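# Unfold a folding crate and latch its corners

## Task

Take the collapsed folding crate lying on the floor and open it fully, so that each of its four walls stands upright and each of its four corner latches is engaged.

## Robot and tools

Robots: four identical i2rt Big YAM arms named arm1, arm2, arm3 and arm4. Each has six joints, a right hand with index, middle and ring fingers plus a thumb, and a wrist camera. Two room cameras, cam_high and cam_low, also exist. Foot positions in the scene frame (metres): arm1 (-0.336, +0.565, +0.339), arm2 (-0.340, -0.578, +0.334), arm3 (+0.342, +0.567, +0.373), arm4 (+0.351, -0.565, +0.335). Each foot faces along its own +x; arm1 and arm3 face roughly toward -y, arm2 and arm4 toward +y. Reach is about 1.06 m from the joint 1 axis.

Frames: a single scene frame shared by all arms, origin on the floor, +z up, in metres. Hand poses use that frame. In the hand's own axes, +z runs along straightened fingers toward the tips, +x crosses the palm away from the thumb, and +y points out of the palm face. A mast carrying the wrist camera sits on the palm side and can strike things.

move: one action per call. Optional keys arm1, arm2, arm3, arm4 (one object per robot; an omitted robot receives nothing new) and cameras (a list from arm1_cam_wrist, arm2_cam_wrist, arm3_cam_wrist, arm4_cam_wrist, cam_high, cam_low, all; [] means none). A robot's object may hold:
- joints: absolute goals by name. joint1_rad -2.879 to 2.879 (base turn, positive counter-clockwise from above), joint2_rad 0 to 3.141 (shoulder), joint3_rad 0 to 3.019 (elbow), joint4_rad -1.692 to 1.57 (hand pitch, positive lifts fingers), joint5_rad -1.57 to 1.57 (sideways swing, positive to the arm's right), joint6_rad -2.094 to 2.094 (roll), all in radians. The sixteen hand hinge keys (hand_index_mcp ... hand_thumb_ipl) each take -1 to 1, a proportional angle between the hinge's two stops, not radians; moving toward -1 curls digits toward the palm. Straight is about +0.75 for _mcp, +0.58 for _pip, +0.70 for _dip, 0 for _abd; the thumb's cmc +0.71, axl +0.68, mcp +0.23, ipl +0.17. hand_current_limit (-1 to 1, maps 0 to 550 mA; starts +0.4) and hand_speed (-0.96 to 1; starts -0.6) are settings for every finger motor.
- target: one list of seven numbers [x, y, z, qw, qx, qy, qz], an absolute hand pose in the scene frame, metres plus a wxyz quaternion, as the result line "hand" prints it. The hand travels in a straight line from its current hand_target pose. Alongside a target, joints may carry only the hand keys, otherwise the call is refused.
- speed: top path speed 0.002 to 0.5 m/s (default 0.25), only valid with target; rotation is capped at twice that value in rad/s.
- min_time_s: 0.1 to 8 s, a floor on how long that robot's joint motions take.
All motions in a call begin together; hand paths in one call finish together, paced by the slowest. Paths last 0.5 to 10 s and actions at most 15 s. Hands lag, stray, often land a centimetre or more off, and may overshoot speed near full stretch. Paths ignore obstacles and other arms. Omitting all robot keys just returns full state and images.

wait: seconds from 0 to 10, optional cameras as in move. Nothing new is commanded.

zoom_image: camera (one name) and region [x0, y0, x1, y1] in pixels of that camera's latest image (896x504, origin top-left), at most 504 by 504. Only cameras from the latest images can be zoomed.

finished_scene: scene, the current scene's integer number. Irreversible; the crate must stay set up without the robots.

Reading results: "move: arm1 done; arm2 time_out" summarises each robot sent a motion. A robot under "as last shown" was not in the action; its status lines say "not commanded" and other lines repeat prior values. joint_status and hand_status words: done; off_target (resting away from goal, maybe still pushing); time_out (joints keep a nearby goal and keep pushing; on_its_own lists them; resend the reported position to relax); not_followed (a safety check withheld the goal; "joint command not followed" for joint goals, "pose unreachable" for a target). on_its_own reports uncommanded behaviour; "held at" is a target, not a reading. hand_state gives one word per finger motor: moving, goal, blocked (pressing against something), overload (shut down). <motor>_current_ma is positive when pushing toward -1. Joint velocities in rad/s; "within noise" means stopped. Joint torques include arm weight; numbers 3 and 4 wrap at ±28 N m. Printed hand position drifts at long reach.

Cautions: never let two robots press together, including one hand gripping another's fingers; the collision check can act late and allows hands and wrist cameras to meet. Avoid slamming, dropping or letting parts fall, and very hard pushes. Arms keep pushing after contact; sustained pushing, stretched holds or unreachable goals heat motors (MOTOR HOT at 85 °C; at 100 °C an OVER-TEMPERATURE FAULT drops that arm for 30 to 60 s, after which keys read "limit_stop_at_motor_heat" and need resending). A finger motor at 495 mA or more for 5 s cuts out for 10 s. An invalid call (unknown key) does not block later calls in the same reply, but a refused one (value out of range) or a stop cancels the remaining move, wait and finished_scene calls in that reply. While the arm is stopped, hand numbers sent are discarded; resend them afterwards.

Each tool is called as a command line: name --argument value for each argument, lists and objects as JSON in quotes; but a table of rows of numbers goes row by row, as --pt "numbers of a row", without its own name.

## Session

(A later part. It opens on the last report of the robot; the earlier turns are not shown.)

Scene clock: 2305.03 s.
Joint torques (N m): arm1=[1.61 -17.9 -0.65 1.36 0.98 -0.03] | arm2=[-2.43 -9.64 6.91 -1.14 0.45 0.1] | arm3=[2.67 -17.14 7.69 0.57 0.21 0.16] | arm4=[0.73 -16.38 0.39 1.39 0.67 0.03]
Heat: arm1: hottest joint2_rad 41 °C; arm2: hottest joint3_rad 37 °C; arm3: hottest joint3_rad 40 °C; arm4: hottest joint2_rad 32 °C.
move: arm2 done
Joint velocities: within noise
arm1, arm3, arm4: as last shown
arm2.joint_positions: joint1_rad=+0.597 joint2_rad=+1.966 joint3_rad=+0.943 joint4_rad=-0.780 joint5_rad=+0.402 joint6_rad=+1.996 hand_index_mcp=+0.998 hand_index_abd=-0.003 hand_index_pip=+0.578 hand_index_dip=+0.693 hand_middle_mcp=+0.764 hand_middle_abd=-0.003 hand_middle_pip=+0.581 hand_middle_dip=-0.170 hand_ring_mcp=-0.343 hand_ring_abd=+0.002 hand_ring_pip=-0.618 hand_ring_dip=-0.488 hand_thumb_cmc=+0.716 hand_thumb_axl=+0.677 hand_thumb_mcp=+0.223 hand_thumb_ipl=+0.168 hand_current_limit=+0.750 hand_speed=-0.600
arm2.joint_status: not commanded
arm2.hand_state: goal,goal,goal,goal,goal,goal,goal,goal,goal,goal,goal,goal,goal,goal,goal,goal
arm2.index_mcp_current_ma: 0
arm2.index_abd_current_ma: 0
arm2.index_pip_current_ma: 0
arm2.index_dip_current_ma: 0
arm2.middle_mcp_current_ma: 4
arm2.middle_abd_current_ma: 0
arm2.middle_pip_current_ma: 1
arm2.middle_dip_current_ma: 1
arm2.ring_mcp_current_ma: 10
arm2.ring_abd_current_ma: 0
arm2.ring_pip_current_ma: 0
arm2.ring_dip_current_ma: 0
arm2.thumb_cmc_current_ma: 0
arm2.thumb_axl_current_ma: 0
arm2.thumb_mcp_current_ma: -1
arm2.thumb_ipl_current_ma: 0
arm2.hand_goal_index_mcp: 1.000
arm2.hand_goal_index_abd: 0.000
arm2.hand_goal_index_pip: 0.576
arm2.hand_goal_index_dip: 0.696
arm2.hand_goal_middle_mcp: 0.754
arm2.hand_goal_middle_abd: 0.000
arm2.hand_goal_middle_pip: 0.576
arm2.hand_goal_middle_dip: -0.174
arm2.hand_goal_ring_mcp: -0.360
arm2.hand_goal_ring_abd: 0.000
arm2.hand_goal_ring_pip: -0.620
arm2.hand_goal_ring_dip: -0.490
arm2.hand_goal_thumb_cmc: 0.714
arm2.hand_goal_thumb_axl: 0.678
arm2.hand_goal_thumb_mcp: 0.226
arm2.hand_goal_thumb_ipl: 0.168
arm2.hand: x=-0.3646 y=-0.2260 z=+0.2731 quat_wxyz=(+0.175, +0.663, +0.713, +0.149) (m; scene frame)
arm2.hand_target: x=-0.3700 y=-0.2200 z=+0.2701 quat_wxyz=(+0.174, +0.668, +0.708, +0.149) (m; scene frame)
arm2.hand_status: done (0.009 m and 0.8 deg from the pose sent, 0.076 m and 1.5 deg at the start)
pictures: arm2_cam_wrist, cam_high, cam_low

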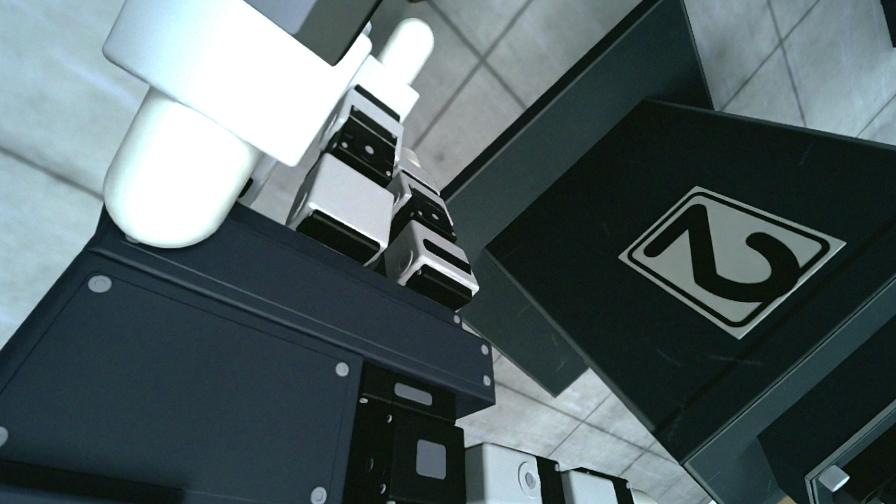

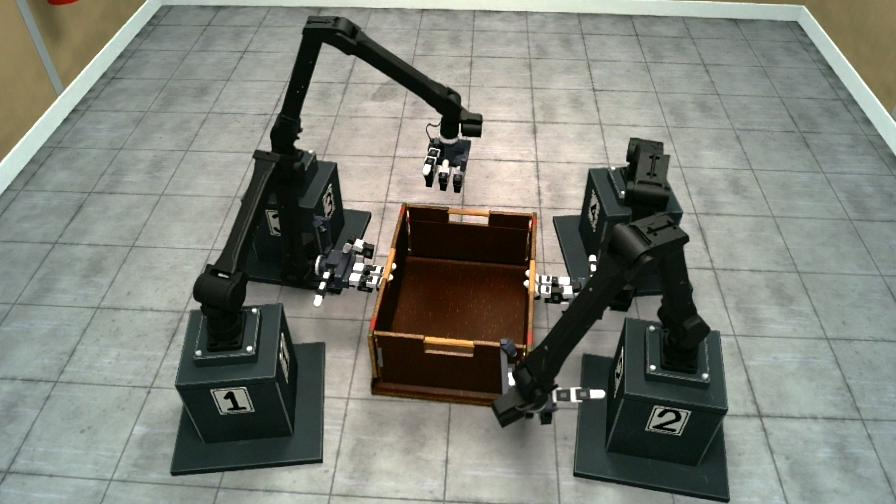

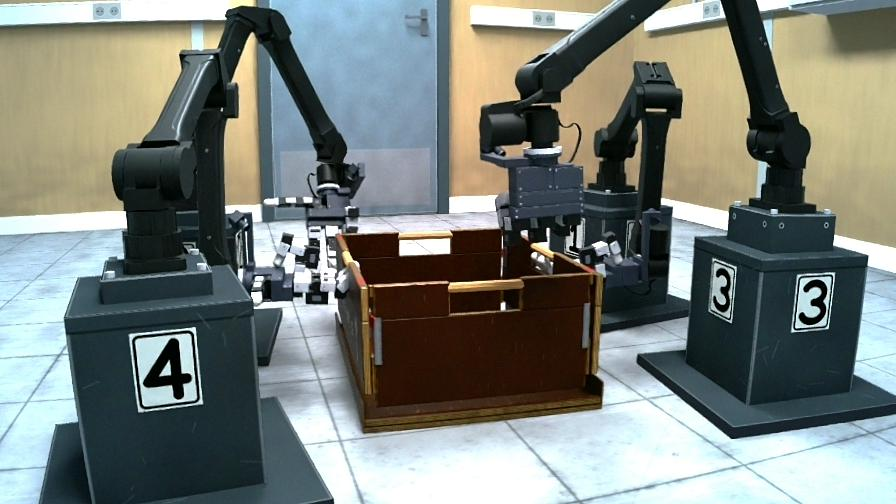

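move --arm2 '{"target": [-0.37, -0.12, 0.335, 0.174, 0.668, 0.708, 0.149], "speed": 0.15}'

move --arm2 '{"target": [-0.275, -0.12, 0.335, 0.174, 0.668, 0.708, 0.149], "speed": 0.06}' --cameras '["cam_high", "arm2_cam_wrist"]'

zoom_image --camera "cam_high" --region '[360, 300, 560, 420]'

Scene clock: 2320.23 s.
Joint torques (N m): arm1=[1.61 -17.9 -0.64 1.37 0.98 -0.03] | arm2=[-3.08 -11.69 9.72 -1.06 0.71 -0.27] | arm3=[2.61 -17.26 7.69 0.57 0.22 0.16] | arm4=[0.56 -16.38 0.4 1.42 0.68 0.05]
Heat: arm1: hottest joint2_rad 41 °C; arm2: hottest joint3_rad 37 °C; arm3: hottest joint3_rad 40 °C; arm4: hottest joint2_rad 32 °C.
move: arm2 off_target
Joint velocities: within noise
arm1, arm3, arm4: as last shown
arm2.joint_positions: joint1_rad=+0.522 joint2_rad=+1.983 joint3_rad=+1.235 joint4_rad=-1.029 joint5_rad=+0.415 joint6_rad=+1.938 hand_index_mcp=+0.998 hand_index_abd=-0.003 hand_index_pip=+0.578 hand_index_dip=+0.693 hand_middle_mcp=+0.764 hand_middle_abd=-0.003 hand_middle_pip=+0.581 hand_middle_dip=-0.170 hand_ring_mcp=-0.343 hand_ring_abd=+0.002 hand_ring_pip=-0.618 hand_ring_dip=-0.488 hand_thumb_cmc=+0.716 hand_thumb_axl=+0.677 hand_thumb_mcp=+0.223 hand_thumb_ipl=+0.168 hand_current_limit=+0.750 hand_speed=-0.600
arm2.joint_status: not commanded
arm2.hand_state: goal,goal,goal,goal,goal,goal,goal,goal,goal,goal,goal,goal,goal,goal,goal,goal
arm2.index_mcp_current_ma: 0
arm2.index_abd_current_ma: 0
arm2.index_pip_current_ma: 0
arm2.index_dip_current_ma: 0
arm2.middle_mcp_current_ma: 4
arm2.middle_abd_current_ma: 0
arm2.middle_pip_current_ma: 1
arm2.middle_dip_current_ma: 1
arm2.ring_mcp_current_ma: 10
arm2.ring_abd_current_ma: 0
arm2.ring_pip_current_ma: 0
arm2.ring_dip_current_ma: 0
arm2.thumb_cmc_current_ma: 0
arm2.thumb_axl_current_ma: 0
arm2.thumb_mcp_current_ma: -1
arm2.thumb_ipl_current_ma: 0
arm2.hand_goal_index_mcp: 1.000
arm2.hand_goal_index_abd: 0.000
arm2.hand_goal_index_pip: 0.576
arm2.hand_goal_index_dip: 0.696
arm2.hand_goal_middle_mcp: 0.754
arm2.hand_goal_middle_abd: 0.000
arm2.hand_goal_middle_pip: 0.576
arm2.hand_goal_middle_dip: -0.174
arm2.hand_goal_ring_mcp: -0.360
arm2.hand_goal_ring_abd: 0.000
arm2.hand_goal_ring_pip: -0.620
arm2.hand_goal_ring_dip: -0.490
arm2.hand_goal_thumb_cmc: 0.714
arm2.hand_goal_thumb_axl: 0.678
arm2.hand_goal_thumb_mcp: 0.226
arm2.hand_goal_thumb_ipl: 0.168
arm2.hand: x=-0.3694 y=-0.1344 z=+0.3350 quat_wxyz=(+0.176, +0.670, +0.706, +0.148) (m; scene frame)
arm2.hand_target: x=-0.3700 y=-0.1204 z=+0.3352 quat_wxyz=(+0.174, +0.668, +0.708, +0.149) (m; scene frame)
arm2.hand_status: off_target (0.014 m and 0.4 deg from the pose sent, 0.123 m and 0.8 deg at the start)
pictures: none

Scene clock: 2322.53 s.
Joint torques (N m): arm1=[1.61 -17.9 -0.64 1.35 0.98 -0.03] | arm2=[-4.54 -13.33 5.63 -0.09 0.95 -0.31] | arm3=[2.61 -17.2 7.69 0.55 0.21 0.16] | arm4=[0.62 -16.44 0.42 1.42 0.67 0.05]
Heat: arm1: hottest joint2_rad 41 °C; arm2: hottest joint3_rad 37 °C; arm3: hottest joint3_rad 40 °C; arm4: hottest joint2_rad 32 °C.
move: arm2 off_target
Joint velocities: within noise
arm1, arm3, arm4: as last shown
arm2.joint_positions: joint1_rad=+0.357 joint2_rad=+1.951 joint3_rad=+1.182 joint4_rad=-0.920 joint5_rad=+0.439 joint6_rad=+1.744 hand_index_mcp=+0.998 hand_index_abd=-0.003 hand_index_pip=+0.578 hand_index_dip=+0.693 hand_middle_mcp=+0.781 hand_middle_abd=+0.006 hand_middle_pip=+0.583 hand_middle_dip=-0.179 hand_ring_mcp=-0.343 hand_ring_abd=+0.002 hand_ring_pip=-0.618 hand_ring_dip=-0.488 hand_thumb_cmc=+0.716 hand_thumb_axl=+0.677 hand_thumb_mcp=+0.223 hand_thumb_ipl=+0.168 hand_current_limit=+0.750 hand_speed=-0.600
arm2.joint_status: not commanded
arm2.hand_state: goal,goal,goal,goal,blocked,goal,goal,goal,goal,goal,goal,goal,goal,goal,goal,goal
arm2.index_mcp_current_ma: 0
arm2.index_abd_current_ma: 0
arm2.index_pip_current_ma: 0
arm2.index_dip_current_ma: 0
arm2.middle_mcp_current_ma: 22
arm2.middle_abd_current_ma: 1
arm2.middle_pip_current_ma: 2
arm2.middle_dip_current_ma: -1
arm2.ring_mcp_current_ma: 10
arm2.ring_abd_current_ma: 0
arm2.ring_pip_current_ma: 0
arm2.ring_dip_current_ma: 0
arm2.thumb_cmc_current_ma: 0
arm2.thumb_axl_current_ma: 0
arm2.thumb_mcp_current_ma: -1
arm2.thumb_ipl_current_ma: 0
arm2.hand_goal_index_mcp: 1.000
arm2.hand_goal_index_abd: 0.000
arm2.hand_goal_index_pip: 0.576
arm2.hand_goal_index_dip: 0.696
arm2.hand_goal_middle_mcp: 0.754
arm2.hand_goal_middle_abd: 0.000
arm2.hand_goal_middle_pip: 0.576
arm2.hand_goal_middle_dip: -0.174
arm2.hand_goal_ring_mcp: -0.360
arm2.hand_goal_ring_abd: 0.000
arm2.hand_goal_ring_pip: -0.620
arm2.hand_goal_ring_dip: -0.490
arm2.hand_goal_thumb_cmc: 0.714
arm2.hand_goal_thumb_axl: 0.678
arm2.hand_goal_thumb_mcp: 0.226
arm2.hand_goal_thumb_ipl: 0.168
arm2.hand: x=-0.2891 y=-0.1170 z=+0.3343 quat_wxyz=(+0.170, +0.667, +0.710, +0.150) (m; scene frame)
arm2.hand_target: x=-0.2753 y=-0.1202 z=+0.3349 quat_wxyz=(+0.174, +0.668, +0.708, +0.149) (m; scene frame)
arm2.hand_status: off_target (0.014 m and 0.6 deg from the pose sent, 0.095 m and 0.4 deg at the start)
pictures: arm2_cam_wrist, cam_high

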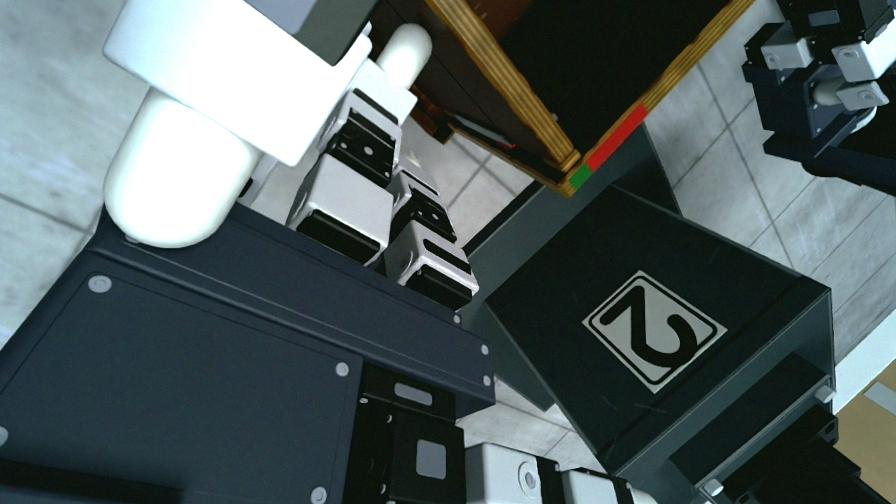

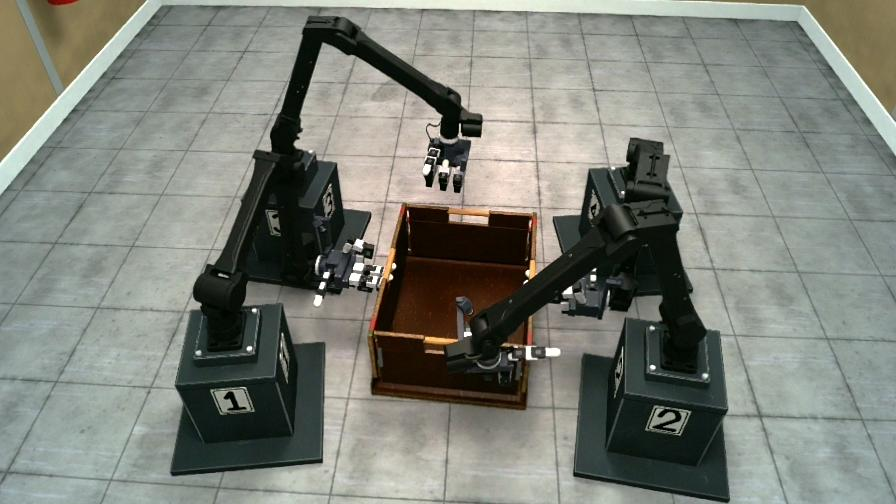

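Scaled by 2.520.

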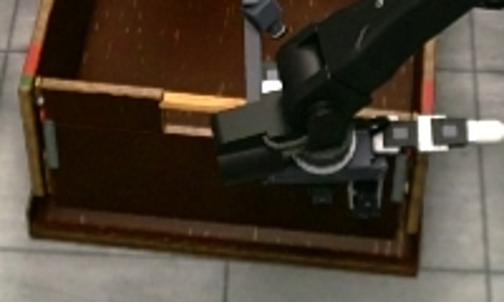

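move --arm2 '{"target": [-0.250, -0.12, 0.335, 0.174, 0.668, 0.708, 0.149], "speed": 0.04}' --cameras '["cam_high"]'

zoom_image --camera "cam_high" --region '[360, 300, 560, 420]'

Scene clock: 2326.53 s.
Joint torques (N m): arm1=[1.67 -17.85 -0.62 1.35 0.98 -0.03] | arm2=[-7 -12.34 5.55 0.34 1.65 -0.38] | arm3=[2.61 -17.2 7.71 0.59 0.21 0.17] | arm4=[0.38 -16.38 0.39 1.39 0.67 0.04]
Heat: arm1: hottest joint2_rad 41 °C; arm2: hottest joint3_rad 38 °C; arm3: hottest joint3_rad 40 °C; arm4: hottest joint2_rad 32 °C.
move: arm2 off_target
Joint velocities: within noise
arm1.joint_positions: joint1_rad=+1.140 joint2_rad=+2.631 joint3_rad=+0.942 joint4_rad=+1.569 joint5_rad=+1.394 joint6_rad=+0.123 hand_index_mcp=+0.785 hand_index_abd=-0.012 hand_index_pip=+0.593 hand_index_dip=-0.038 hand_middle_mcp=+0.778 hand_middle_abd=-0.023 hand_middle_pip=+0.589 hand_middle_dip=-0.030 hand_ring_mcp=-0.358 hand_ring_abd=+0.001 hand_ring_pip=-0.620 hand_ring_dip=-0.487 hand_thumb_cmc=+0.721 hand_thumb_axl=+0.677 hand_thumb_mcp=+0.226 hand_thumb_ipl=+0.168 hand_current_limit=+0.750 hand_speed=-0.600
arm1.joint_status: not commanded
arm1.hand_state: blocked,goal,goal,goal,blocked,blocked,goal,goal,goal,goal,goal,goal,goal,goal,goal,goal
arm1.index_mcp_current_ma: 20
arm1.index_abd_current_ma: -2
arm1.index_pip_current_ma: 6
arm1.index_dip_current_ma: 3
arm1.middle_mcp_current_ma: 12
arm1.middle_abd_current_ma: -8
arm1.middle_pip_current_ma: 3
arm1.middle_dip_current_ma: 8
arm1.ring_mcp_current_ma: 0
arm1.ring_abd_current_ma: 0
arm1.ring_pip_current_ma: 0
arm1.ring_dip_current_ma: 0
arm1.thumb_cmc_current_ma: 1
arm1.thumb_axl_current_ma: 0
arm1.thumb_mcp_current_ma: 0
arm1.thumb_ipl_current_ma: 0
arm1.hand_goal_index_mcp: 0.754
arm1.hand_goal_index_abd: 0.000
arm1.hand_goal_index_pip: 0.576
arm1.hand_goal_index_dip: -0.050
arm1.hand_goal_middle_mcp: 0.754
arm1.hand_goal_middle_abd: 0.000
arm1.hand_goal_middle_pip: 0.576
arm1.hand_goal_middle_dip: -0.050
arm1.hand_goal_ring_mcp: -0.360
arm1.hand_goal_ring_abd: 0.000
arm1.hand_goal_ring_pip: -0.620
arm1.hand_goal_ring_dip: -0.490
arm1.hand_goal_thumb_cmc: 0.714
arm1.hand_goal_thumb_axl: 0.678
arm1.hand_goal_thumb_mcp: 0.226
arm1.hand_goal_thumb_ipl: 0.168
arm1.hand: x=+0.0246 y=+0.2837 z=+0.2894 quat_wxyz=(+0.699, +0.714, -0.036, -0.029) (m; scene frame)
arm1.hand_target: x=+0.0201 y=+0.2898 z=+0.2890 quat_wxyz=(+0.699, +0.714, -0.037, -0.035) (m; scene frame)
arm1.hand_status: not commanded
arm2.joint_positions: joint1_rad=+0.337 joint2_rad=+1.925 joint3_rad=+1.165 joint4_rad=-0.899 joint5_rad=+0.426 joint6_rad=+1.697 hand_index_mcp=+0.998 hand_index_abd=-0.003 hand_index_pip=+0.578 hand_index_dip=+0.693 hand_middle_mcp=+0.822 hand_middle_abd=+0.024 hand_middle_pip=+0.591 hand_middle_dip=-0.195 hand_ring_mcp=-0.343 hand_ring_abd=+0.002 hand_ring_pip=-0.618 hand_ring_dip=-0.488 hand_thumb_cmc=+0.716 hand_thumb_axl=+0.677 hand_thumb_mcp=+0.223 hand_thumb_ipl=+0.168 hand_current_limit=+0.750 hand_speed=-0.600
arm2.joint_status: not commanded
arm2.hand_state: goal,goal,goal,goal,blocked,blocked,goal,blocked,goal,goal,goal,goal,goal,goal,goal,goal
arm2.index_mcp_current_ma: 0
arm2.index_abd_current_ma: 0
arm2.index_pip_current_ma: 0
arm2.index_dip_current_ma: 0
arm2.middle_mcp_current_ma: 113
arm2.middle_abd_current_ma: 13
arm2.middle_pip_current_ma: 7
arm2.middle_dip_current_ma: -13
arm2.ring_mcp_current_ma: 10
arm2.ring_abd_current_ma: 0
arm2.ring_pip_current_ma: 0
arm2.ring_dip_current_ma: 0
arm2.thumb_cmc_current_ma: 0
arm2.thumb_axl_current_ma: 0
arm2.thumb_mcp_current_ma: -1
arm2.thumb_ipl_current_ma: 0
arm2.hand_goal_index_mcp: 1.000
arm2.hand_goal_index_abd: 0.000
arm2.hand_goal_index_pip: 0.576
arm2.hand_goal_index_dip: 0.696
arm2.hand_goal_middle_mcp: 0.754
arm2.hand_goal_middle_abd: 0.000
arm2.hand_goal_middle_pip: 0.576
arm2.hand_goal_middle_dip: -0.174
arm2.hand_goal_ring_mcp: -0.360
arm2.hand_goal_ring_abd: 0.000
arm2.hand_goal_ring_pip: -0.620
arm2.hand_goal_ring_dip: -0.490
arm2.hand_goal_thumb_cmc: 0.714
arm2.hand_goal_thumb_axl: 0.678
arm2.hand_goal_thumb_mcp: 0.226
arm2.hand_goal_thumb_ipl: 0.168
arm2.hand: x=-0.2803 y=-0.1152 z=+0.3384 quat_wxyz=(+0.160, +0.661, +0.718, +0.147) (m; scene frame)
arm2.hand_target: x=-0.2514 y=-0.1211 z=+0.3353 quat_wxyz=(+0.174, +0.668, +0.708, +0.148) (m; scene frame)
arm2.hand_status: off_target (0.031 m and 2.2 deg from the pose sent, 0.039 m and 0.6 deg at the start)
arm3: as last shown
arm4.joint_positions: joint1_rad=+1.246 joint2_rad=+2.617 joint3_rad=+0.934 joint4_rad=+1.558 joint5_rad=+1.474 joint6_rad=+0.120 hand_index_mcp=+0.800 hand_index_abd=-0.016 hand_index_pip=+0.608 hand_index_dip=-0.033 hand_middle_mcp=+0.771 hand_middle_abd=-0.008 hand_middle_pip=+0.613 hand_middle_dip=+0.036 hand_ring_mcp=-0.358 hand_ring_abd=+0.001 hand_ring_pip=-0.620 hand_ring_dip=-0.488 hand_thumb_cmc=+0.721 hand_thumb_axl=+0.677 hand_thumb_mcp=+0.224 hand_thumb_ipl=+0.168 hand_current_limit=+0.750 hand_speed=-0.600
arm4.joint_status: not commanded
arm4.hand_state: blocked,goal,blocked,goal,goal,goal,blocked,blocked,goal,goal,goal,goal,goal,goal,goal,goal
arm4.index_mcp_current_ma: 46
arm4.index_abd_current_ma: -5
arm4.index_pip_current_ma: 22
arm4.index_dip_current_ma: 7
arm4.middle_mcp_current_ma: 7
arm4.middle_abd_current_ma: -1
arm4.middle_pip_current_ma: 29
arm4.middle_dip_current_ma: 27
arm4.ring_mcp_current_ma: 0
arm4.ring_abd_current_ma: 0
arm4.ring_pip_current_ma: 0
arm4.ring_dip_current_ma: 0
arm4.thumb_cmc_current_ma: 1
arm4.thumb_axl_current_ma: 0
arm4.thumb_mcp_current_ma: 0
arm4.thumb_ipl_current_ma: 0
arm4.hand_goal_index_mcp: 0.754
arm4.hand_goal_index_abd: 0.000
arm4.hand_goal_index_pip: 0.576
arm4.hand_goal_index_dip: -0.050
arm4.hand_goal_middle_mcp: 0.754
arm4.hand_goal_middle_abd: 0.000
arm4.hand_goal_middle_pip: 0.576
arm4.hand_goal_middle_dip: 0.000
arm4.hand_goal_ring_mcp: -0.360
arm4.hand_goal_ring_abd: 0.000
arm4.hand_goal_ring_pip: -0.620
arm4.hand_goal_ring_dip: -0.490
arm4.hand_goal_thumb_cmc: 0.714
arm4.hand_goal_thumb_axl: 0.678
arm4.hand_goal_thumb_mcp: 0.226
arm4.hand_goal_thumb_ipl: 0.168
arm4.hand: x=-0.0165 y=-0.3135 z=+0.2877 quat_wxyz=(+0.038, +0.030, +0.710, +0.703) (m; scene frame)
arm4.hand_target: x=-0.0160 y=-0.3180 z=+0.2859 quat_wxyz=(+0.035, +0.035, +0.709, +0.704) (m; scene frame)
arm4.hand_status: not commanded
pictures: cam_high

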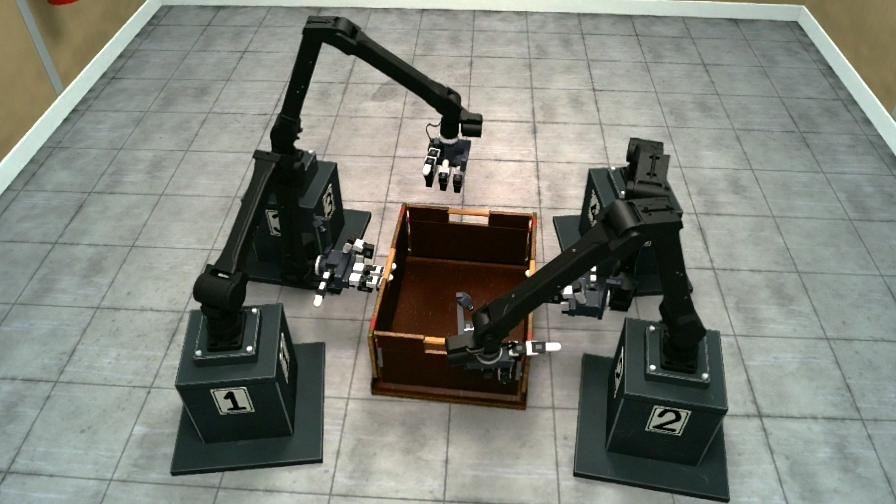

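Scaled by 2.520.

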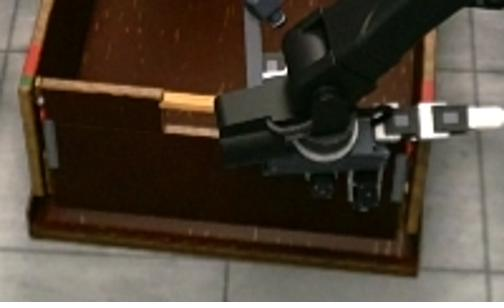

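move --arm2 '{"target": [-0.33, -0.165, 0.30, 0.174, 0.668, 0.708, 0.149], "speed": 0.15}'

move --arm2 '{"target": [-0.308, -0.165, 0.245, 0.174, 0.668, 0.708, 0.149], "speed": 0.1}' --cameras '["arm2_cam_wrist"]'

zoom_image --camera "arm2_cam_wrist" --region '[460, 60, 720, 220]'

Scene clock: 2344.93 s.
Joint torques (N m): arm1=[1.67 -17.96 -0.64 1.37 0.98 -0.03] | arm2=[-2.08 -10.64 5.34 -0.25 0.51 0.11] | arm3=[2.73 -17.14 7.69 0.58 0.22 0.17] | arm4=[0.44 -16.38 0.43 1.4 0.67 0.05]
Heat: arm1: hottest joint2_rad 41 °C; arm2: hottest joint3_rad 38 °C; arm3: hottest joint3_rad 40 °C; arm4: hottest joint2_rad 32 °C.
move: arm2 off_target
Joint velocities: arm1=[within noise] | arm2=[within noise] | arm3=[0.005 -0.005 0.027 0.007 -0.154 -0.066] | arm4=[within noise]
arm1, arm3, arm4: as last shown
arm2.joint_positions: joint1_rad=+0.467 joint2_rad=+1.946 joint3_rad=+1.084 joint4_rad=-0.862 joint5_rad=+0.429 joint6_rad=+1.855 hand_index_mcp=+0.999 hand_index_abd=-0.003 hand_index_pip=+0.578 hand_index_dip=+0.693 hand_middle_mcp=+0.763 hand_middle_abd=-0.003 hand_middle_pip=+0.575 hand_middle_dip=-0.177 hand_ring_mcp=-0.343 hand_ring_abd=+0.002 hand_ring_pip=-0.618 hand_ring_dip=-0.488 hand_thumb_cmc=+0.716 hand_thumb_axl=+0.677 hand_thumb_mcp=+0.223 hand_thumb_ipl=+0.168 hand_current_limit=+0.750 hand_speed=-0.600
arm2.joint_status: not commanded
arm2.hand_state: goal,goal,goal,goal,goal,goal,goal,goal,goal,goal,goal,goal,goal,goal,goal,goal
arm2.index_mcp_current_ma: 0
arm2.index_abd_current_ma: 0
arm2.index_pip_current_ma: 0
arm2.index_dip_current_ma: 0
arm2.middle_mcp_current_ma: 3
arm2.middle_abd_current_ma: 0
arm2.middle_pip_current_ma: 0
arm2.middle_dip_current_ma: 0
arm2.ring_mcp_current_ma: 10
arm2.ring_abd_current_ma: 0
arm2.ring_pip_current_ma: 0
arm2.ring_dip_current_ma: 0
arm2.thumb_cmc_current_ma: 0
arm2.thumb_axl_current_ma: 0
arm2.thumb_mcp_current_ma: -1
arm2.thumb_ipl_current_ma: 0
arm2.hand_goal_index_mcp: 1.000
arm2.hand_goal_index_abd: 0.000
arm2.hand_goal_index_pip: 0.576
arm2.hand_goal_index_dip: 0.696
arm2.hand_goal_middle_mcp: 0.754
arm2.hand_goal_middle_abd: 0.000
arm2.hand_goal_middle_pip: 0.576
arm2.hand_goal_middle_dip: -0.174
arm2.hand_goal_ring_mcp: -0.360
arm2.hand_goal_ring_abd: 0.000
arm2.hand_goal_ring_pip: -0.620
arm2.hand_goal_ring_dip: -0.490
arm2.hand_goal_thumb_cmc: 0.714
arm2.hand_goal_thumb_axl: 0.678
arm2.hand_goal_thumb_mcp: 0.226
arm2.hand_goal_thumb_ipl: 0.168
arm2.hand: x=-0.3310 y=-0.1571 z=+0.3108 quat_wxyz=(+0.166, +0.665, +0.712, +0.154) (m; scene frame)
arm2.hand_target: x=-0.3300 y=-0.1650 z=+0.3004 quat_wxyz=(+0.174, +0.668, +0.708, +0.149) (m; scene frame)
arm2.hand_status: off_target (0.013 m and 1.3 deg from the pose sent, 0.080 m and 2.1 deg at the start)
pictures: none

Scene clock: 2346.27 s.
Joint torques (N m): arm1=[1.61 -17.9 -0.62 1.35 0.98 -0.03] | arm2=[-2.78 -10.99 4.49 -0.2 0.79 -0.29] | arm3=[2.67 -17.2 7.69 0.57 0.21 0.16] | arm4=[0.5 -16.32 0.39 1.39 0.68 0.05]
Heat: arm1: hottest joint2_rad 41 °C; arm2: hottest joint3_rad 38 °C; arm3: hottest joint3_rad 40 °C; arm4: hottest joint2_rad 32 °C.
move: arm2 off_target
Joint velocities: within noise
arm1, arm3, arm4: as last shown
arm2.joint_positions: joint1_rad=+0.430 joint2_rad=+2.059 joint3_rad=+1.058 joint4_rad=-0.707 joint5_rad=+0.429 joint6_rad=+1.839 hand_index_mcp=+0.999 hand_index_abd=-0.003 hand_index_pip=+0.578 hand_index_dip=+0.693 hand_middle_mcp=+0.763 hand_middle_abd=-0.003 hand_middle_pip=+0.575 hand_middle_dip=-0.177 hand_ring_mcp=-0.343 hand_ring_abd=+0.002 hand_ring_pip=-0.618 hand_ring_dip=-0.488 hand_thumb_cmc=+0.716 hand_thumb_axl=+0.677 hand_thumb_mcp=+0.223 hand_thumb_ipl=+0.168 hand_current_limit=+0.750 hand_speed=-0.600
arm2.joint_status: not commanded
arm2.hand_state: goal,goal,goal,goal,goal,goal,goal,goal,goal,goal,goal,goal,goal,goal,goal,goal
arm2.index_mcp_current_ma: 0
arm2.index_abd_current_ma: 0
arm2.index_pip_current_ma: 0
arm2.index_dip_current_ma: 0
arm2.middle_mcp_current_ma: 3
arm2.middle_abd_current_ma: 0
arm2.middle_pip_current_ma: 0
arm2.middle_dip_current_ma: 0
arm2.ring_mcp_current_ma: 10
arm2.ring_abd_current_ma: 0
arm2.ring_pip_current_ma: 0
arm2.ring_dip_current_ma: 0
arm2.thumb_cmc_current_ma: 0
arm2.thumb_axl_current_ma: 0
arm2.thumb_mcp_current_ma: -1
arm2.thumb_ipl_current_ma: 0
arm2.hand_goal_index_mcp: 1.000
arm2.hand_goal_index_abd: 0.000
arm2.hand_goal_index_pip: 0.576
arm2.hand_goal_index_dip: 0.696
arm2.hand_goal_middle_mcp: 0.754
arm2.hand_goal_middle_abd: 0.000
arm2.hand_goal_middle_pip: 0.576
arm2.hand_goal_middle_dip: -0.174
arm2.hand_goal_ring_mcp: -0.360
arm2.hand_goal_ring_abd: 0.000
arm2.hand_goal_ring_pip: -0.620
arm2.hand_goal_ring_dip: -0.490
arm2.hand_goal_thumb_cmc: 0.714
arm2.hand_goal_thumb_axl: 0.678
arm2.hand_goal_thumb_mcp: 0.226
arm2.hand_goal_thumb_ipl: 0.168
arm2.hand: x=-0.3141 y=-0.1596 z=+0.2536 quat_wxyz=(+0.163, +0.674, +0.704, +0.155) (m; scene frame)
arm2.hand_target: x=-0.3081 y=-0.1651 z=+0.2453 quat_wxyz=(+0.174, +0.668, +0.708, +0.149) (m; scene frame)
arm2.hand_status: off_target (0.012 m and 1.6 deg from the pose sent, 0.070 m and 1.3 deg at the start)
pictures: arm2_cam_wrist

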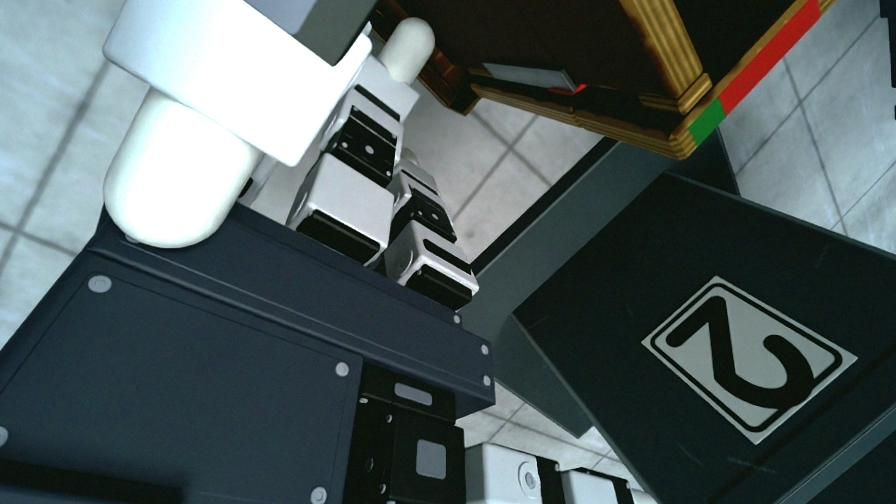

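Scaled by 1.938.

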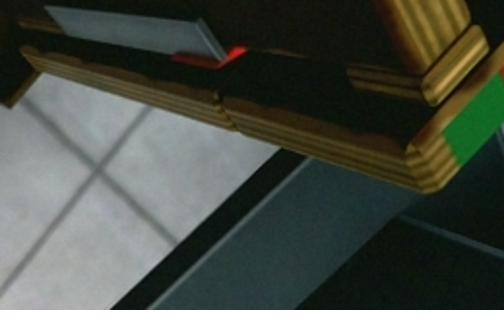

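zoom_image --camera "arm2_cam_wrist" --region '[540, 60, 640, 130]'

zoom_image --camera "arm2_cam_wrist" --region '[590, 60, 730, 160]'

Scaled by 5.040.

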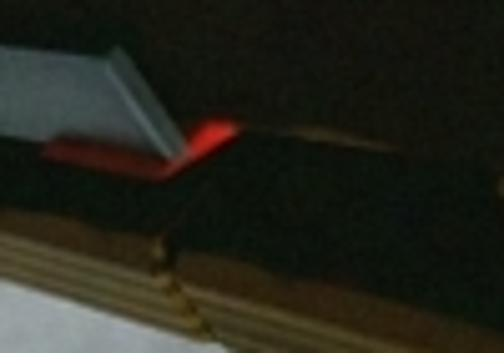

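Scaled by 3.600.

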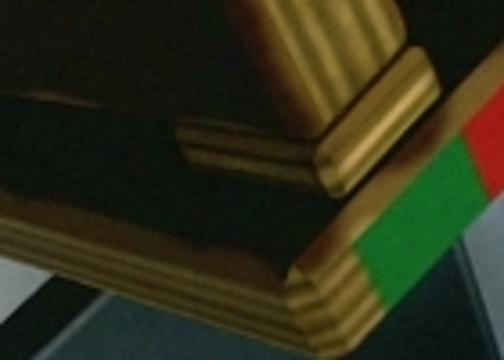

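move --arm2 '{"target": [-0.33, -0.221, 0.235, 0.174, 0.668, 0.708, 0.149], "speed": 0.12}'

move --arm2 '{"target": [-0.265, -0.221, 0.235, 0.174, 0.668, 0.708, 0.149], "speed": 0.06}' --cameras '["arm2_cam_wrist"]'

zoom_image --camera "arm2_cam_wrist" --region '[370, 0, 620, 140]'

move --arm2 '{"target": [-0.262, -0.221, 0.275, 0.174, 0.668, 0.708, 0.149], "speed": 0.04}' --cameras '["arm2_cam_wrist"]'

zoom_image --camera "arm2_cam_wrist" --region '[370, 0, 620, 140]'

Scene clock: 2376.17 s.
Joint torques (N m): arm1=[1.55 -17.96 -0.64 1.33 0.99 -0.03] | arm2=[-1.9 -12.04 3.26 -0.38 0.49 0.11] | arm3=[2.61 -17.2 7.69 0.55 0.21 0.17] | arm4=[0.44 -16.44 0.44 1.39 0.68 0.04]
Heat: arm1: hottest joint2_rad 41 °C; arm2: hottest joint3_rad 37 °C; arm3: hottest joint3_rad 40 °C; arm4: hottest joint2_rad 32 °C.
move: arm2 done
Joint velocities: within noise
arm1, arm4: as last shown
arm2.joint_positions: joint1_rad=+0.506 joint2_rad=+2.058 joint3_rad=+0.927 joint4_rad=-0.646 joint5_rad=+0.420 joint6_rad=+1.903 hand_index_mcp=+0.999 hand_index_abd=-0.003 hand_index_pip=+0.578 hand_index_dip=+0.693 hand_middle_mcp=+0.763 hand_middle_abd=-0.003 hand_middle_pip=+0.575 hand_middle_dip=-0.177 hand_ring_mcp=-0.343 hand_ring_abd=+0.002 hand_ring_pip=-0.618 hand_ring_dip=-0.488 hand_thumb_cmc=+0.716 hand_thumb_axl=+0.677 hand_thumb_mcp=+0.223 hand_thumb_ipl=+0.168 hand_current_limit=+0.750 hand_speed=-0.600
arm2.joint_status: not commanded
arm2.hand_state: goal,goal,goal,goal,goal,goal,goal,goal,goal,goal,goal,goal,goal,goal,goal,goal
arm2.index_mcp_current_ma: 0
arm2.index_abd_current_ma: 0
arm2.index_pip_current_ma: 0
arm2.index_dip_current_ma: 0
arm2.middle_mcp_current_ma: 3
arm2.middle_abd_current_ma: 0
arm2.middle_pip_current_ma: 0
arm2.middle_dip_current_ma: 0
arm2.ring_mcp_current_ma: 10
arm2.ring_abd_current_ma: 0
arm2.ring_pip_current_ma: 0
arm2.ring_dip_current_ma: 0
arm2.thumb_cmc_current_ma: 0
arm2.thumb_axl_current_ma: 0
arm2.thumb_mcp_current_ma: -1
arm2.thumb_ipl_current_ma: 0
arm2.hand_goal_index_mcp: 1.000
arm2.hand_goal_index_abd: 0.000
arm2.hand_goal_index_pip: 0.576
arm2.hand_goal_index_dip: 0.696
arm2.hand_goal_middle_mcp: 0.754
arm2.hand_goal_middle_abd: 0.000
arm2.hand_goal_middle_pip: 0.576
arm2.hand_goal_middle_dip: -0.174
arm2.hand_goal_ring_mcp: -0.360
arm2.hand_goal_ring_abd: 0.000
arm2.hand_goal_ring_pip: -0.620
arm2.hand_goal_ring_dip: -0.490
arm2.hand_goal_thumb_cmc: 0.714
arm2.hand_goal_thumb_axl: 0.678
arm2.hand_goal_thumb_mcp: 0.226
arm2.hand_goal_thumb_ipl: 0.168
arm2.hand: x=-0.3276 y=-0.2184 z=+0.2335 quat_wxyz=(+0.180, +0.663, +0.712, +0.146) (m; scene frame)
arm2.hand_target: x=-0.3299 y=-0.2210 z=+0.2350 quat_wxyz=(+0.174, +0.668, +0.708, +0.149) (m; scene frame)
arm2.hand_status: done (0.004 m and 1.1 deg from the pose sent, 0.066 m and 1.6 deg at the start)
arm3.joint_positions: joint1_rad=+0.132 joint2_rad=+1.950 joint3_rad=+1.350 joint4_rad=-0.997 joint5_rad=+0.002 joint6_rad=+1.672 hand_index_mcp=-0.533 hand_index_abd=+0.001 hand_index_pip=-0.297 hand_index_dip=-0.698 hand_middle_mcp=-0.342 hand_middle_abd=-0.002 hand_middle_pip=-0.616 hand_middle_dip=-0.487 hand_ring_mcp=-0.340 hand_ring_abd=-0.003 hand_ring_pip=-0.616 hand_ring_dip=-0.487 hand_thumb_cmc=-0.500 hand_thumb_axl=+0.677 hand_thumb_mcp=+0.223 hand_thumb_ipl=+0.168 hand_current_limit=+0.750 hand_speed=-0.600
arm3.joint_status: not commanded
arm3.hand_state: goal,goal,goal,goal,goal,goal,goal,goal,goal,goal,goal,goal,goal,goal,goal,goal
arm3.index_mcp_current_ma: 10
arm3.index_abd_current_ma: 0
arm3.index_pip_current_ma: 0
arm3.index_dip_current_ma: 0
arm3.middle_mcp_current_ma: 10
arm3.middle_abd_current_ma: 0
arm3.middle_pip_current_ma: 1
arm3.middle_dip_current_ma: 0
arm3.ring_mcp_current_ma: 12
arm3.ring_abd_current_ma: 0
arm3.ring_pip_current_ma: 1
arm3.ring_dip_current_ma: 0
arm3.thumb_cmc_current_ma: 0
arm3.thumb_axl_current_ma: 0
arm3.thumb_mcp_current_ma: -1
arm3.thumb_ipl_current_ma: 0
arm3.hand_goal_index_mcp: -0.550
arm3.hand_goal_index_abd: 0.000
arm3.hand_goal_index_pip: -0.300
arm3.hand_goal_index_dip: -0.700
arm3.hand_goal_middle_mcp: -0.360
arm3.hand_goal_middle_abd: 0.000
arm3.hand_goal_middle_pip: -0.620
arm3.hand_goal_middle_dip: -0.490
arm3.hand_goal_ring_mcp: -0.360
arm3.hand_goal_ring_abd: 0.000
arm3.hand_goal_ring_pip: -0.620
arm3.hand_goal_ring_dip: -0.490
arm3.hand_goal_thumb_cmc: -0.500
arm3.hand_goal_thumb_axl: 0.678
arm3.hand_goal_thumb_mcp: 0.226
arm3.hand_goal_thumb_ipl: 0.168
arm3.hand: x=+0.2637 y=+0.0640 z=+0.3726 quat_wxyz=(-0.006, +0.674, -0.739, -0.007) (m; scene frame)
arm3.hand_target: x=+0.2699 y=+0.0601 z=+0.3750 quat_wxyz=(+0.000, +0.672, -0.741, +0.000) (m; scene frame)
arm3.hand_status: not commanded
pictures: none

Scene clock: 2378.13 s.
Joint torques (N m): arm1=[1.61 -17.96 -0.64 1.36 0.98 -0.04] | arm2=[-5.89 -9.88 3.07 -0.09 1.82 -0.32] | arm3=[2.61 -17.2 7.68 0.57 0.21 0.16] | arm4=[0.5 -16.38 0.43 1.39 0.64 0.04]
Heat: arm1: hottest joint2_rad 41 °C; arm2: hottest joint3_rad 37 °C; arm3: hottest joint3_rad 40 °C; arm4: hottest joint2_rad 32 °C.
move: arm2 off_target
Joint velocities: within noise
arm1, arm3, arm4: as last shown
arm2.joint_positions: joint1_rad=+0.399 joint2_rad=+2.002 joint3_rad=+0.860 joint4_rad=-0.538 joint5_rad=+0.413 joint6_rad=+1.776 hand_index_mcp=+0.998 hand_index_abd=-0.002 hand_index_pip=+0.578 hand_index_dip=+0.693 hand_middle_mcp=+0.840 hand_middle_abd=+0.018 hand_middle_pip=+0.598 hand_middle_dip=-0.197 hand_ring_mcp=-0.344 hand_ring_abd=+0.002 hand_ring_pip=-0.618 hand_ring_dip=-0.488 hand_thumb_cmc=+0.717 hand_thumb_axl=+0.677 hand_thumb_mcp=+0.223 hand_thumb_ipl=+0.168 hand_current_limit=+0.750 hand_speed=-0.600
arm2.joint_status: not commanded
arm2.hand_state: goal,goal,goal,goal,blocked,goal,blocked,blocked,goal,goal,goal,goal,goal,goal,goal,goal
arm2.index_mcp_current_ma: 0
arm2.index_abd_current_ma: 0
arm2.index_pip_current_ma: 0
arm2.index_dip_current_ma: 0
arm2.middle_mcp_current_ma: 167
arm2.middle_abd_current_ma: 8
arm2.middle_pip_current_ma: 14
arm2.middle_dip_current_ma: -15
arm2.ring_mcp_current_ma: 9
arm2.ring_abd_current_ma: 0
arm2.ring_pip_current_ma: 0
arm2.ring_dip_current_ma: 0
arm2.thumb_cmc_current_ma: 0
arm2.thumb_axl_current_ma: 0
arm2.thumb_mcp_current_ma: -1
arm2.thumb_ipl_current_ma: 0
arm2.hand_goal_index_mcp: 1.000
arm2.hand_goal_index_abd: 0.000
arm2.hand_goal_index_pip: 0.576
arm2.hand_goal_index_dip: 0.696
arm2.hand_goal_middle_mcp: 0.754
arm2.hand_goal_middle_abd: 0.000
arm2.hand_goal_middle_pip: 0.576
arm2.hand_goal_middle_dip: -0.174
arm2.hand_goal_ring_mcp: -0.360
arm2.hand_goal_ring_abd: 0.000
arm2.hand_goal_ring_pip: -0.620
arm2.hand_goal_ring_dip: -0.490
arm2.hand_goal_thumb_cmc: 0.714
arm2.hand_goal_thumb_axl: 0.678
arm2.hand_goal_thumb_mcp: 0.226
arm2.hand_goal_thumb_ipl: 0.168
arm2.hand: x=-0.2870 y=-0.2136 z=+0.2372 quat_wxyz=(+0.154, +0.666, +0.714, +0.147) (m; scene frame)
arm2.hand_target: x=-0.2663 y=-0.2218 z=+0.2353 quat_wxyz=(+0.174, +0.668, +0.708, +0.148) (m; scene frame)
arm2.hand_status: off_target (0.023 m and 2.4 deg from the pose sent, 0.063 m and 1.1 deg at the start)
arm4.joint_positions: joint1_rad=+1.246 joint2_rad=+2.618 joint3_rad=+0.934 joint4_rad=+1.558 joint5_rad=+1.475 joint6_rad=+0.120 hand_index_mcp=+0.800 hand_index_abd=-0.015 hand_index_pip=+0.608 hand_index_dip=-0.033 hand_middle_mcp=+0.772 hand_middle_abd=-0.009 hand_middle_pip=+0.612 hand_middle_dip=+0.032 hand_ring_mcp=-0.358 hand_ring_abd=+0.001 hand_ring_pip=-0.620 hand_ring_dip=-0.488 hand_thumb_cmc=+0.721 hand_thumb_axl=+0.677 hand_thumb_mcp=+0.224 hand_thumb_ipl=+0.168 hand_current_limit=+0.750 hand_speed=-0.600
arm4.index_abd_current_ma: -4
arm4.middle_mcp_current_ma: 9
arm4.middle_abd_current_ma: -2
arm4.middle_pip_current_ma: 27
arm4.middle_dip_current_ma: 23
arm4.hand: x=-0.0163 y=-0.3137 z=+0.2876 quat_wxyz=(+0.039, +0.030, +0.710, +0.703) (m; scene frame)
arm4.hand_target: x=-0.0161 y=-0.3180 z=+0.2860 quat_wxyz=(+0.035, +0.035, +0.709, +0.704) (m; scene frame)
pictures: arm2_cam_wrist

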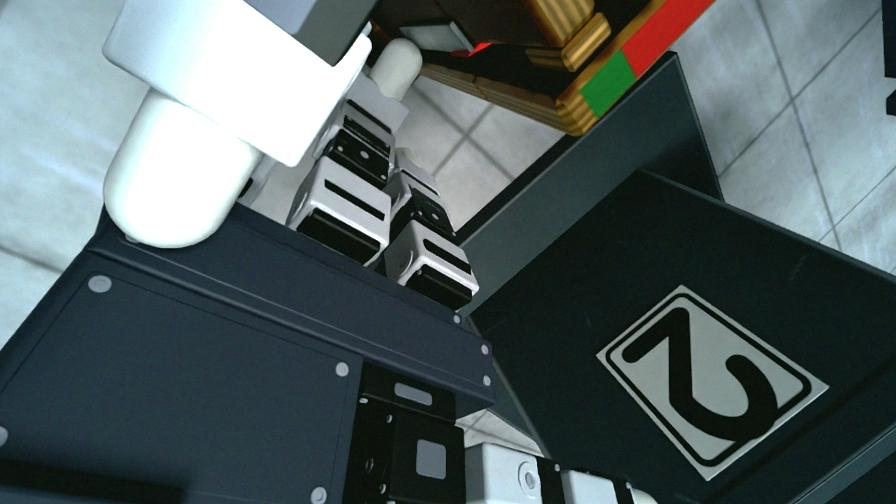

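Scaled by 2.016.

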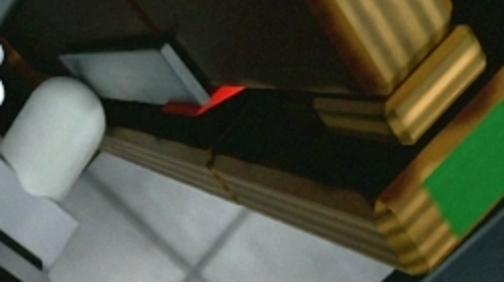

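Scene clock: 2379.70 s.
Joint torques (N m): arm1=[1.61 -17.9 -0.62 1.35 0.98 -0.03] | arm2=[-5.19 -11.63 3.54 -1.29 1.89 -0.24] | arm3=[2.61 -17.2 7.68 0.57 0.22 0.17] | arm4=[0.38 -16.32 0.4 1.4 0.63 0.04]
Heat: arm1: hottest joint2_rad 41 °C; arm2: hottest joint3_rad 37 °C; arm3: hottest joint3_rad 40 °C; arm4: hottest joint2_rad 32 °C.
move: arm2 off_target
Joint velocities: within noise
arm1, arm3, arm4: as last shown
arm2.joint_positions: joint1_rad=+0.381 joint2_rad=+1.923 joint3_rad=+0.853 joint4_rad=-0.604 joint5_rad=+0.413 joint6_rad=+1.757 hand_index_mcp=+0.998 hand_index_abd=-0.002 hand_index_pip=+0.578 hand_index_dip=+0.693 hand_middle_mcp=+0.865 hand_middle_abd=-0.005 hand_middle_pip=+0.643 hand_middle_dip=-0.141 hand_ring_mcp=-0.344 hand_ring_abd=+0.002 hand_ring_pip=-0.618 hand_ring_dip=-0.488 hand_thumb_cmc=+0.717 hand_thumb_axl=+0.677 hand_thumb_mcp=+0.223 hand_thumb_ipl=+0.168 hand_current_limit=+0.750 hand_speed=-0.600
arm2.joint_status: not commanded
arm2.hand_state: goal,goal,goal,goal,blocked,goal,blocked,blocked,goal,goal,goal,goal,goal,goal,goal,goal
arm2.index_mcp_current_ma: 0
arm2.index_abd_current_ma: 0
arm2.index_pip_current_ma: 0
arm2.index_dip_current_ma: 0
arm2.middle_mcp_current_ma: 262
arm2.middle_abd_current_ma: -1
arm2.middle_pip_current_ma: 98
arm2.middle_dip_current_ma: 28
arm2.ring_mcp_current_ma: 9
arm2.ring_abd_current_ma: 0
arm2.ring_pip_current_ma: 0
arm2.ring_dip_current_ma: 0
arm2.thumb_cmc_current_ma: 0
arm2.thumb_axl_current_ma: 0
arm2.thumb_mcp_current_ma: -1
arm2.thumb_ipl_current_ma: 0
arm2.hand_goal_index_mcp: 1.000
arm2.hand_goal_index_abd: 0.000
arm2.hand_goal_index_pip: 0.576
arm2.hand_goal_index_dip: 0.696
arm2.hand_goal_middle_mcp: 0.754
arm2.hand_goal_middle_abd: 0.000
arm2.hand_goal_middle_pip: 0.576
arm2.hand_goal_middle_dip: -0.174
arm2.hand_goal_ring_mcp: -0.360
arm2.hand_goal_ring_abd: 0.000
arm2.hand_goal_ring_pip: -0.620
arm2.hand_goal_ring_dip: -0.490
arm2.hand_goal_thumb_cmc: 0.714
arm2.hand_goal_thumb_axl: 0.678
arm2.hand_goal_thumb_mcp: 0.226
arm2.hand_goal_thumb_ipl: 0.168
arm2.hand: x=-0.2805 y=-0.2127 z=+0.2656 quat_wxyz=(+0.154, +0.666, +0.715, +0.146) (m; scene frame)
arm2.hand_target: x=-0.2629 y=-0.2212 z=+0.2745 quat_wxyz=(+0.174, +0.668, +0.708, +0.149) (m; scene frame)
arm2.hand_status: off_target (0.022 m and 2.4 deg from the pose sent, 0.046 m and 2.4 deg at the start)
arm4.joint_positions: joint1_rad=+1.246 joint2_rad=+2.618 joint3_rad=+0.934 joint4_rad=+1.558 joint5_rad=+1.475 joint6_rad=+0.121 hand_index_mcp=+0.800 hand_index_abd=-0.015 hand_index_pip=+0.608 hand_index_dip=-0.033 hand_middle_mcp=+0.772 hand_middle_abd=-0.009 hand_middle_pip=+0.612 hand_middle_dip=+0.032 hand_ring_mcp=-0.358 hand_ring_abd=+0.001 hand_ring_pip=-0.620 hand_ring_dip=-0.488 hand_thumb_cmc=+0.721 hand_thumb_axl=+0.677 hand_thumb_mcp=+0.224 hand_thumb_ipl=+0.168 hand_current_limit=+0.750 hand_speed=-0.600
arm4.hand_target: x=-0.0160 y=-0.3180 z=+0.2860 quat_wxyz=(+0.035, +0.035, +0.709, +0.704) (m; scene frame)
pictures: arm2_cam_wrist

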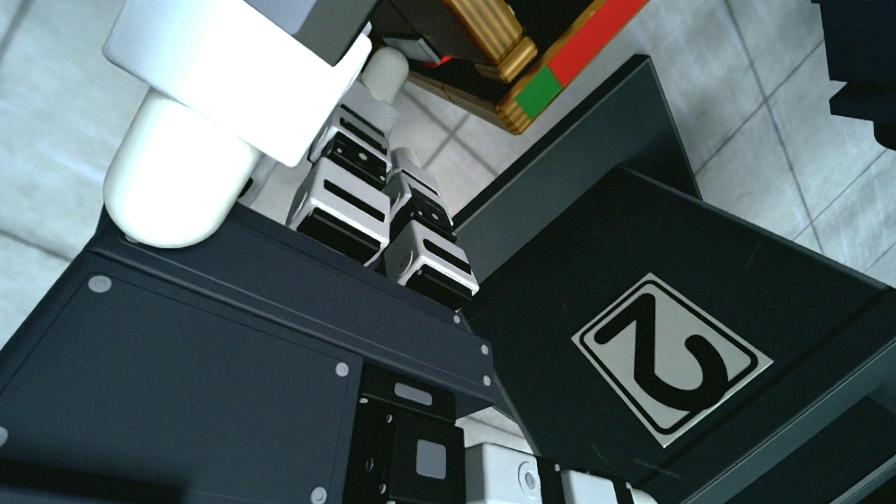

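Scaled by 2.016.

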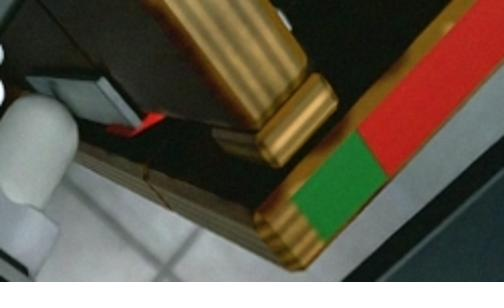

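move --arm2 '{"target": [-0.36, -0.20, 0.33, 0.174, 0.668, 0.708, 0.149], "speed": 0.15}' --arm3 '{"target": [0.26, 0.045, 0.345, 0, 0.6717, -0.7408, 0], "speed": 0.1}' --cameras '["arm3_cam_wrist"]'

zoom_image --camera "arm3_cam_wrist" --region '[520, 0, 680, 180]'

Scene clock: 2401.67 s.
Joint torques (N m): arm1=[1.55 -17.96 -0.64 1.35 0.98 -0.03] | arm2=[-1.9 -11.22 8.34 -1.18 0.46 0.1] | arm3=[1.26 -17.14 10.04 0.51 0.25 0] | arm4=[0.56 -16.38 0.43 1.44 0.63 0.04]
Heat: arm1: hottest joint2_rad 41 °C; arm2: hottest joint3_rad 37 °C; arm3: hottest joint3_rad 40 °C; arm4: hottest joint2_rad 31 °C.
move: arm2 off_target; arm3 off_target
Joint velocities: within noise
arm1, arm4: as last shown
arm2.joint_positions: joint1_rad=+0.554 joint2_rad=+1.874 joint3_rad=+0.987 joint4_rad=-0.929 joint5_rad=+0.411 joint6_rad=+1.952 hand_index_mcp=+0.998 hand_index_abd=-0.002 hand_index_pip=+0.578 hand_index_dip=+0.693 hand_middle_mcp=+0.764 hand_middle_abd=-0.003 hand_middle_pip=+0.581 hand_middle_dip=-0.170 hand_ring_mcp=-0.344 hand_ring_abd=+0.002 hand_ring_pip=-0.618 hand_ring_dip=-0.488 hand_thumb_cmc=+0.717 hand_thumb_axl=+0.677 hand_thumb_mcp=+0.223 hand_thumb_ipl=+0.168 hand_current_limit=+0.750 hand_speed=-0.600
arm2.joint_status: not commanded
arm2.hand_state: goal,goal,goal,goal,goal,goal,goal,goal,goal,goal,goal,goal,goal,goal,goal,goal
arm2.index_mcp_current_ma: 0
arm2.index_abd_current_ma: 0
arm2.index_pip_current_ma: 0
arm2.index_dip_current_ma: 0
arm2.middle_mcp_current_ma: 4
arm2.middle_abd_current_ma: 0
arm2.middle_pip_current_ma: 1
arm2.middle_dip_current_ma: 1
arm2.ring_mcp_current_ma: 9
arm2.ring_abd_current_ma: 0
arm2.ring_pip_current_ma: 0
arm2.ring_dip_current_ma: 0
arm2.thumb_cmc_current_ma: 0
arm2.thumb_axl_current_ma: 0
arm2.thumb_mcp_current_ma: -1
arm2.thumb_ipl_current_ma: 0
arm2.hand_goal_index_mcp: 1.000
arm2.hand_goal_index_abd: 0.000
arm2.hand_goal_index_pip: 0.576
arm2.hand_goal_index_dip: 0.696
arm2.hand_goal_middle_mcp: 0.754
arm2.hand_goal_middle_abd: 0.000
arm2.hand_goal_middle_pip: 0.576
arm2.hand_goal_middle_dip: -0.174
arm2.hand_goal_ring_mcp: -0.360
arm2.hand_goal_ring_abd: 0.000
arm2.hand_goal_ring_pip: -0.620
arm2.hand_goal_ring_dip: -0.490
arm2.hand_goal_thumb_cmc: 0.714
arm2.hand_goal_thumb_axl: 0.678
arm2.hand_goal_thumb_mcp: 0.226
arm2.hand_goal_thumb_ipl: 0.168
arm2.hand: x=-0.3514 y=-0.2123 z=+0.3235 quat_wxyz=(+0.189, +0.660, +0.713, +0.143) (m; scene frame)
arm2.hand_target: x=-0.3599 y=-0.2003 z=+0.3302 quat_wxyz=(+0.174, +0.668, +0.708, +0.149) (m; scene frame)
arm2.hand_status: off_target (0.016 m and 2.1 deg from the pose sent, 0.103 m and 2.4 deg at the start)
arm3.joint_positions: joint1_rad=+0.132 joint2_rad=+2.019 joint3_rad=+1.350 joint4_rad=-0.952 joint5_rad=+0.002 joint6_rad=+1.672 hand_index_mcp=-0.533 hand_index_abd=+0.001 hand_index_pip=-0.297 hand_index_dip=-0.698 hand_middle_mcp=-0.342 hand_middle_abd=-0.002 hand_middle_pip=-0.616 hand_middle_dip=-0.487 hand_ring_mcp=-0.340 hand_ring_abd=-0.003 hand_ring_pip=-0.616 hand_ring_dip=-0.487 hand_thumb_cmc=-0.500 hand_thumb_axl=+0.677 hand_thumb_mcp=+0.223 hand_thumb_ipl=+0.168 hand_current_limit=+0.750 hand_speed=-0.600
arm3.joint_status: not commanded
arm3.hand_state: goal,goal,goal,goal,goal,goal,goal,goal,goal,goal,goal,goal,goal,goal,goal,goal
arm3.index_mcp_current_ma: 10
arm3.index_abd_current_ma: 0
arm3.index_pip_current_ma: 0
arm3.index_dip_current_ma: 0
arm3.middle_mcp_current_ma: 10
arm3.middle_abd_current_ma: 0
arm3.middle_pip_current_ma: 1
arm3.middle_dip_current_ma: 0
arm3.ring_mcp_current_ma: 12
arm3.ring_abd_current_ma: 0
arm3.ring_pip_current_ma: 1
arm3.ring_dip_current_ma: 0
arm3.thumb_cmc_current_ma: 0
arm3.thumb_axl_current_ma: 0
arm3.thumb_mcp_current_ma: -1
arm3.thumb_ipl_current_ma: 0
arm3.hand_goal_index_mcp: -0.550
arm3.hand_goal_index_abd: 0.000
arm3.hand_goal_index_pip: -0.300
arm3.hand_goal_index_dip: -0.700
arm3.hand_goal_middle_mcp: -0.360
arm3.hand_goal_middle_abd: 0.000
arm3.hand_goal_middle_pip: -0.620
arm3.hand_goal_middle_dip: -0.490
arm3.hand_goal_ring_mcp: -0.360
arm3.hand_goal_ring_abd: 0.000
arm3.hand_goal_ring_pip: -0.620
arm3.hand_goal_ring_dip: -0.490
arm3.hand_goal_thumb_cmc: -0.500
arm3.hand_goal_thumb_axl: 0.678
arm3.hand_goal_thumb_mcp: 0.226
arm3.hand_goal_thumb_ipl: 0.168
arm3.hand: x=+0.2637 y=+0.0631 z=+0.3377 quat_wxyz=(-0.013, +0.673, -0.739, -0.015) (m; scene frame)
arm3.hand_target: x=+0.2599 y=+0.0456 z=+0.3454 quat_wxyz=(+0.000, +0.672, -0.741, +0.000) (m; scene frame)
arm3.hand_status: off_target (0.020 m and 2.4 deg from the pose sent, 0.034 m and 1.0 deg at the start)
pictures: arm3_cam_wrist

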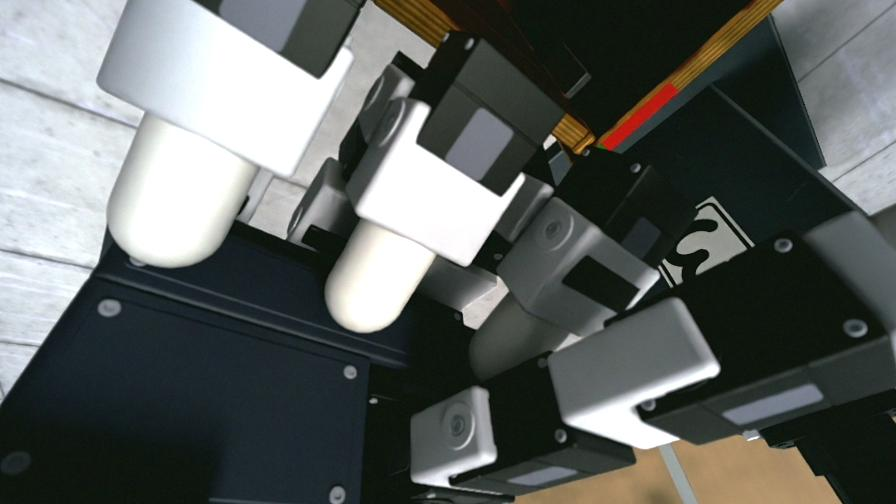

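Scaled by 2.800.

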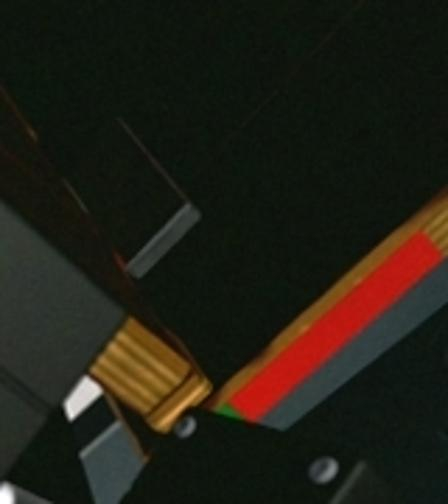

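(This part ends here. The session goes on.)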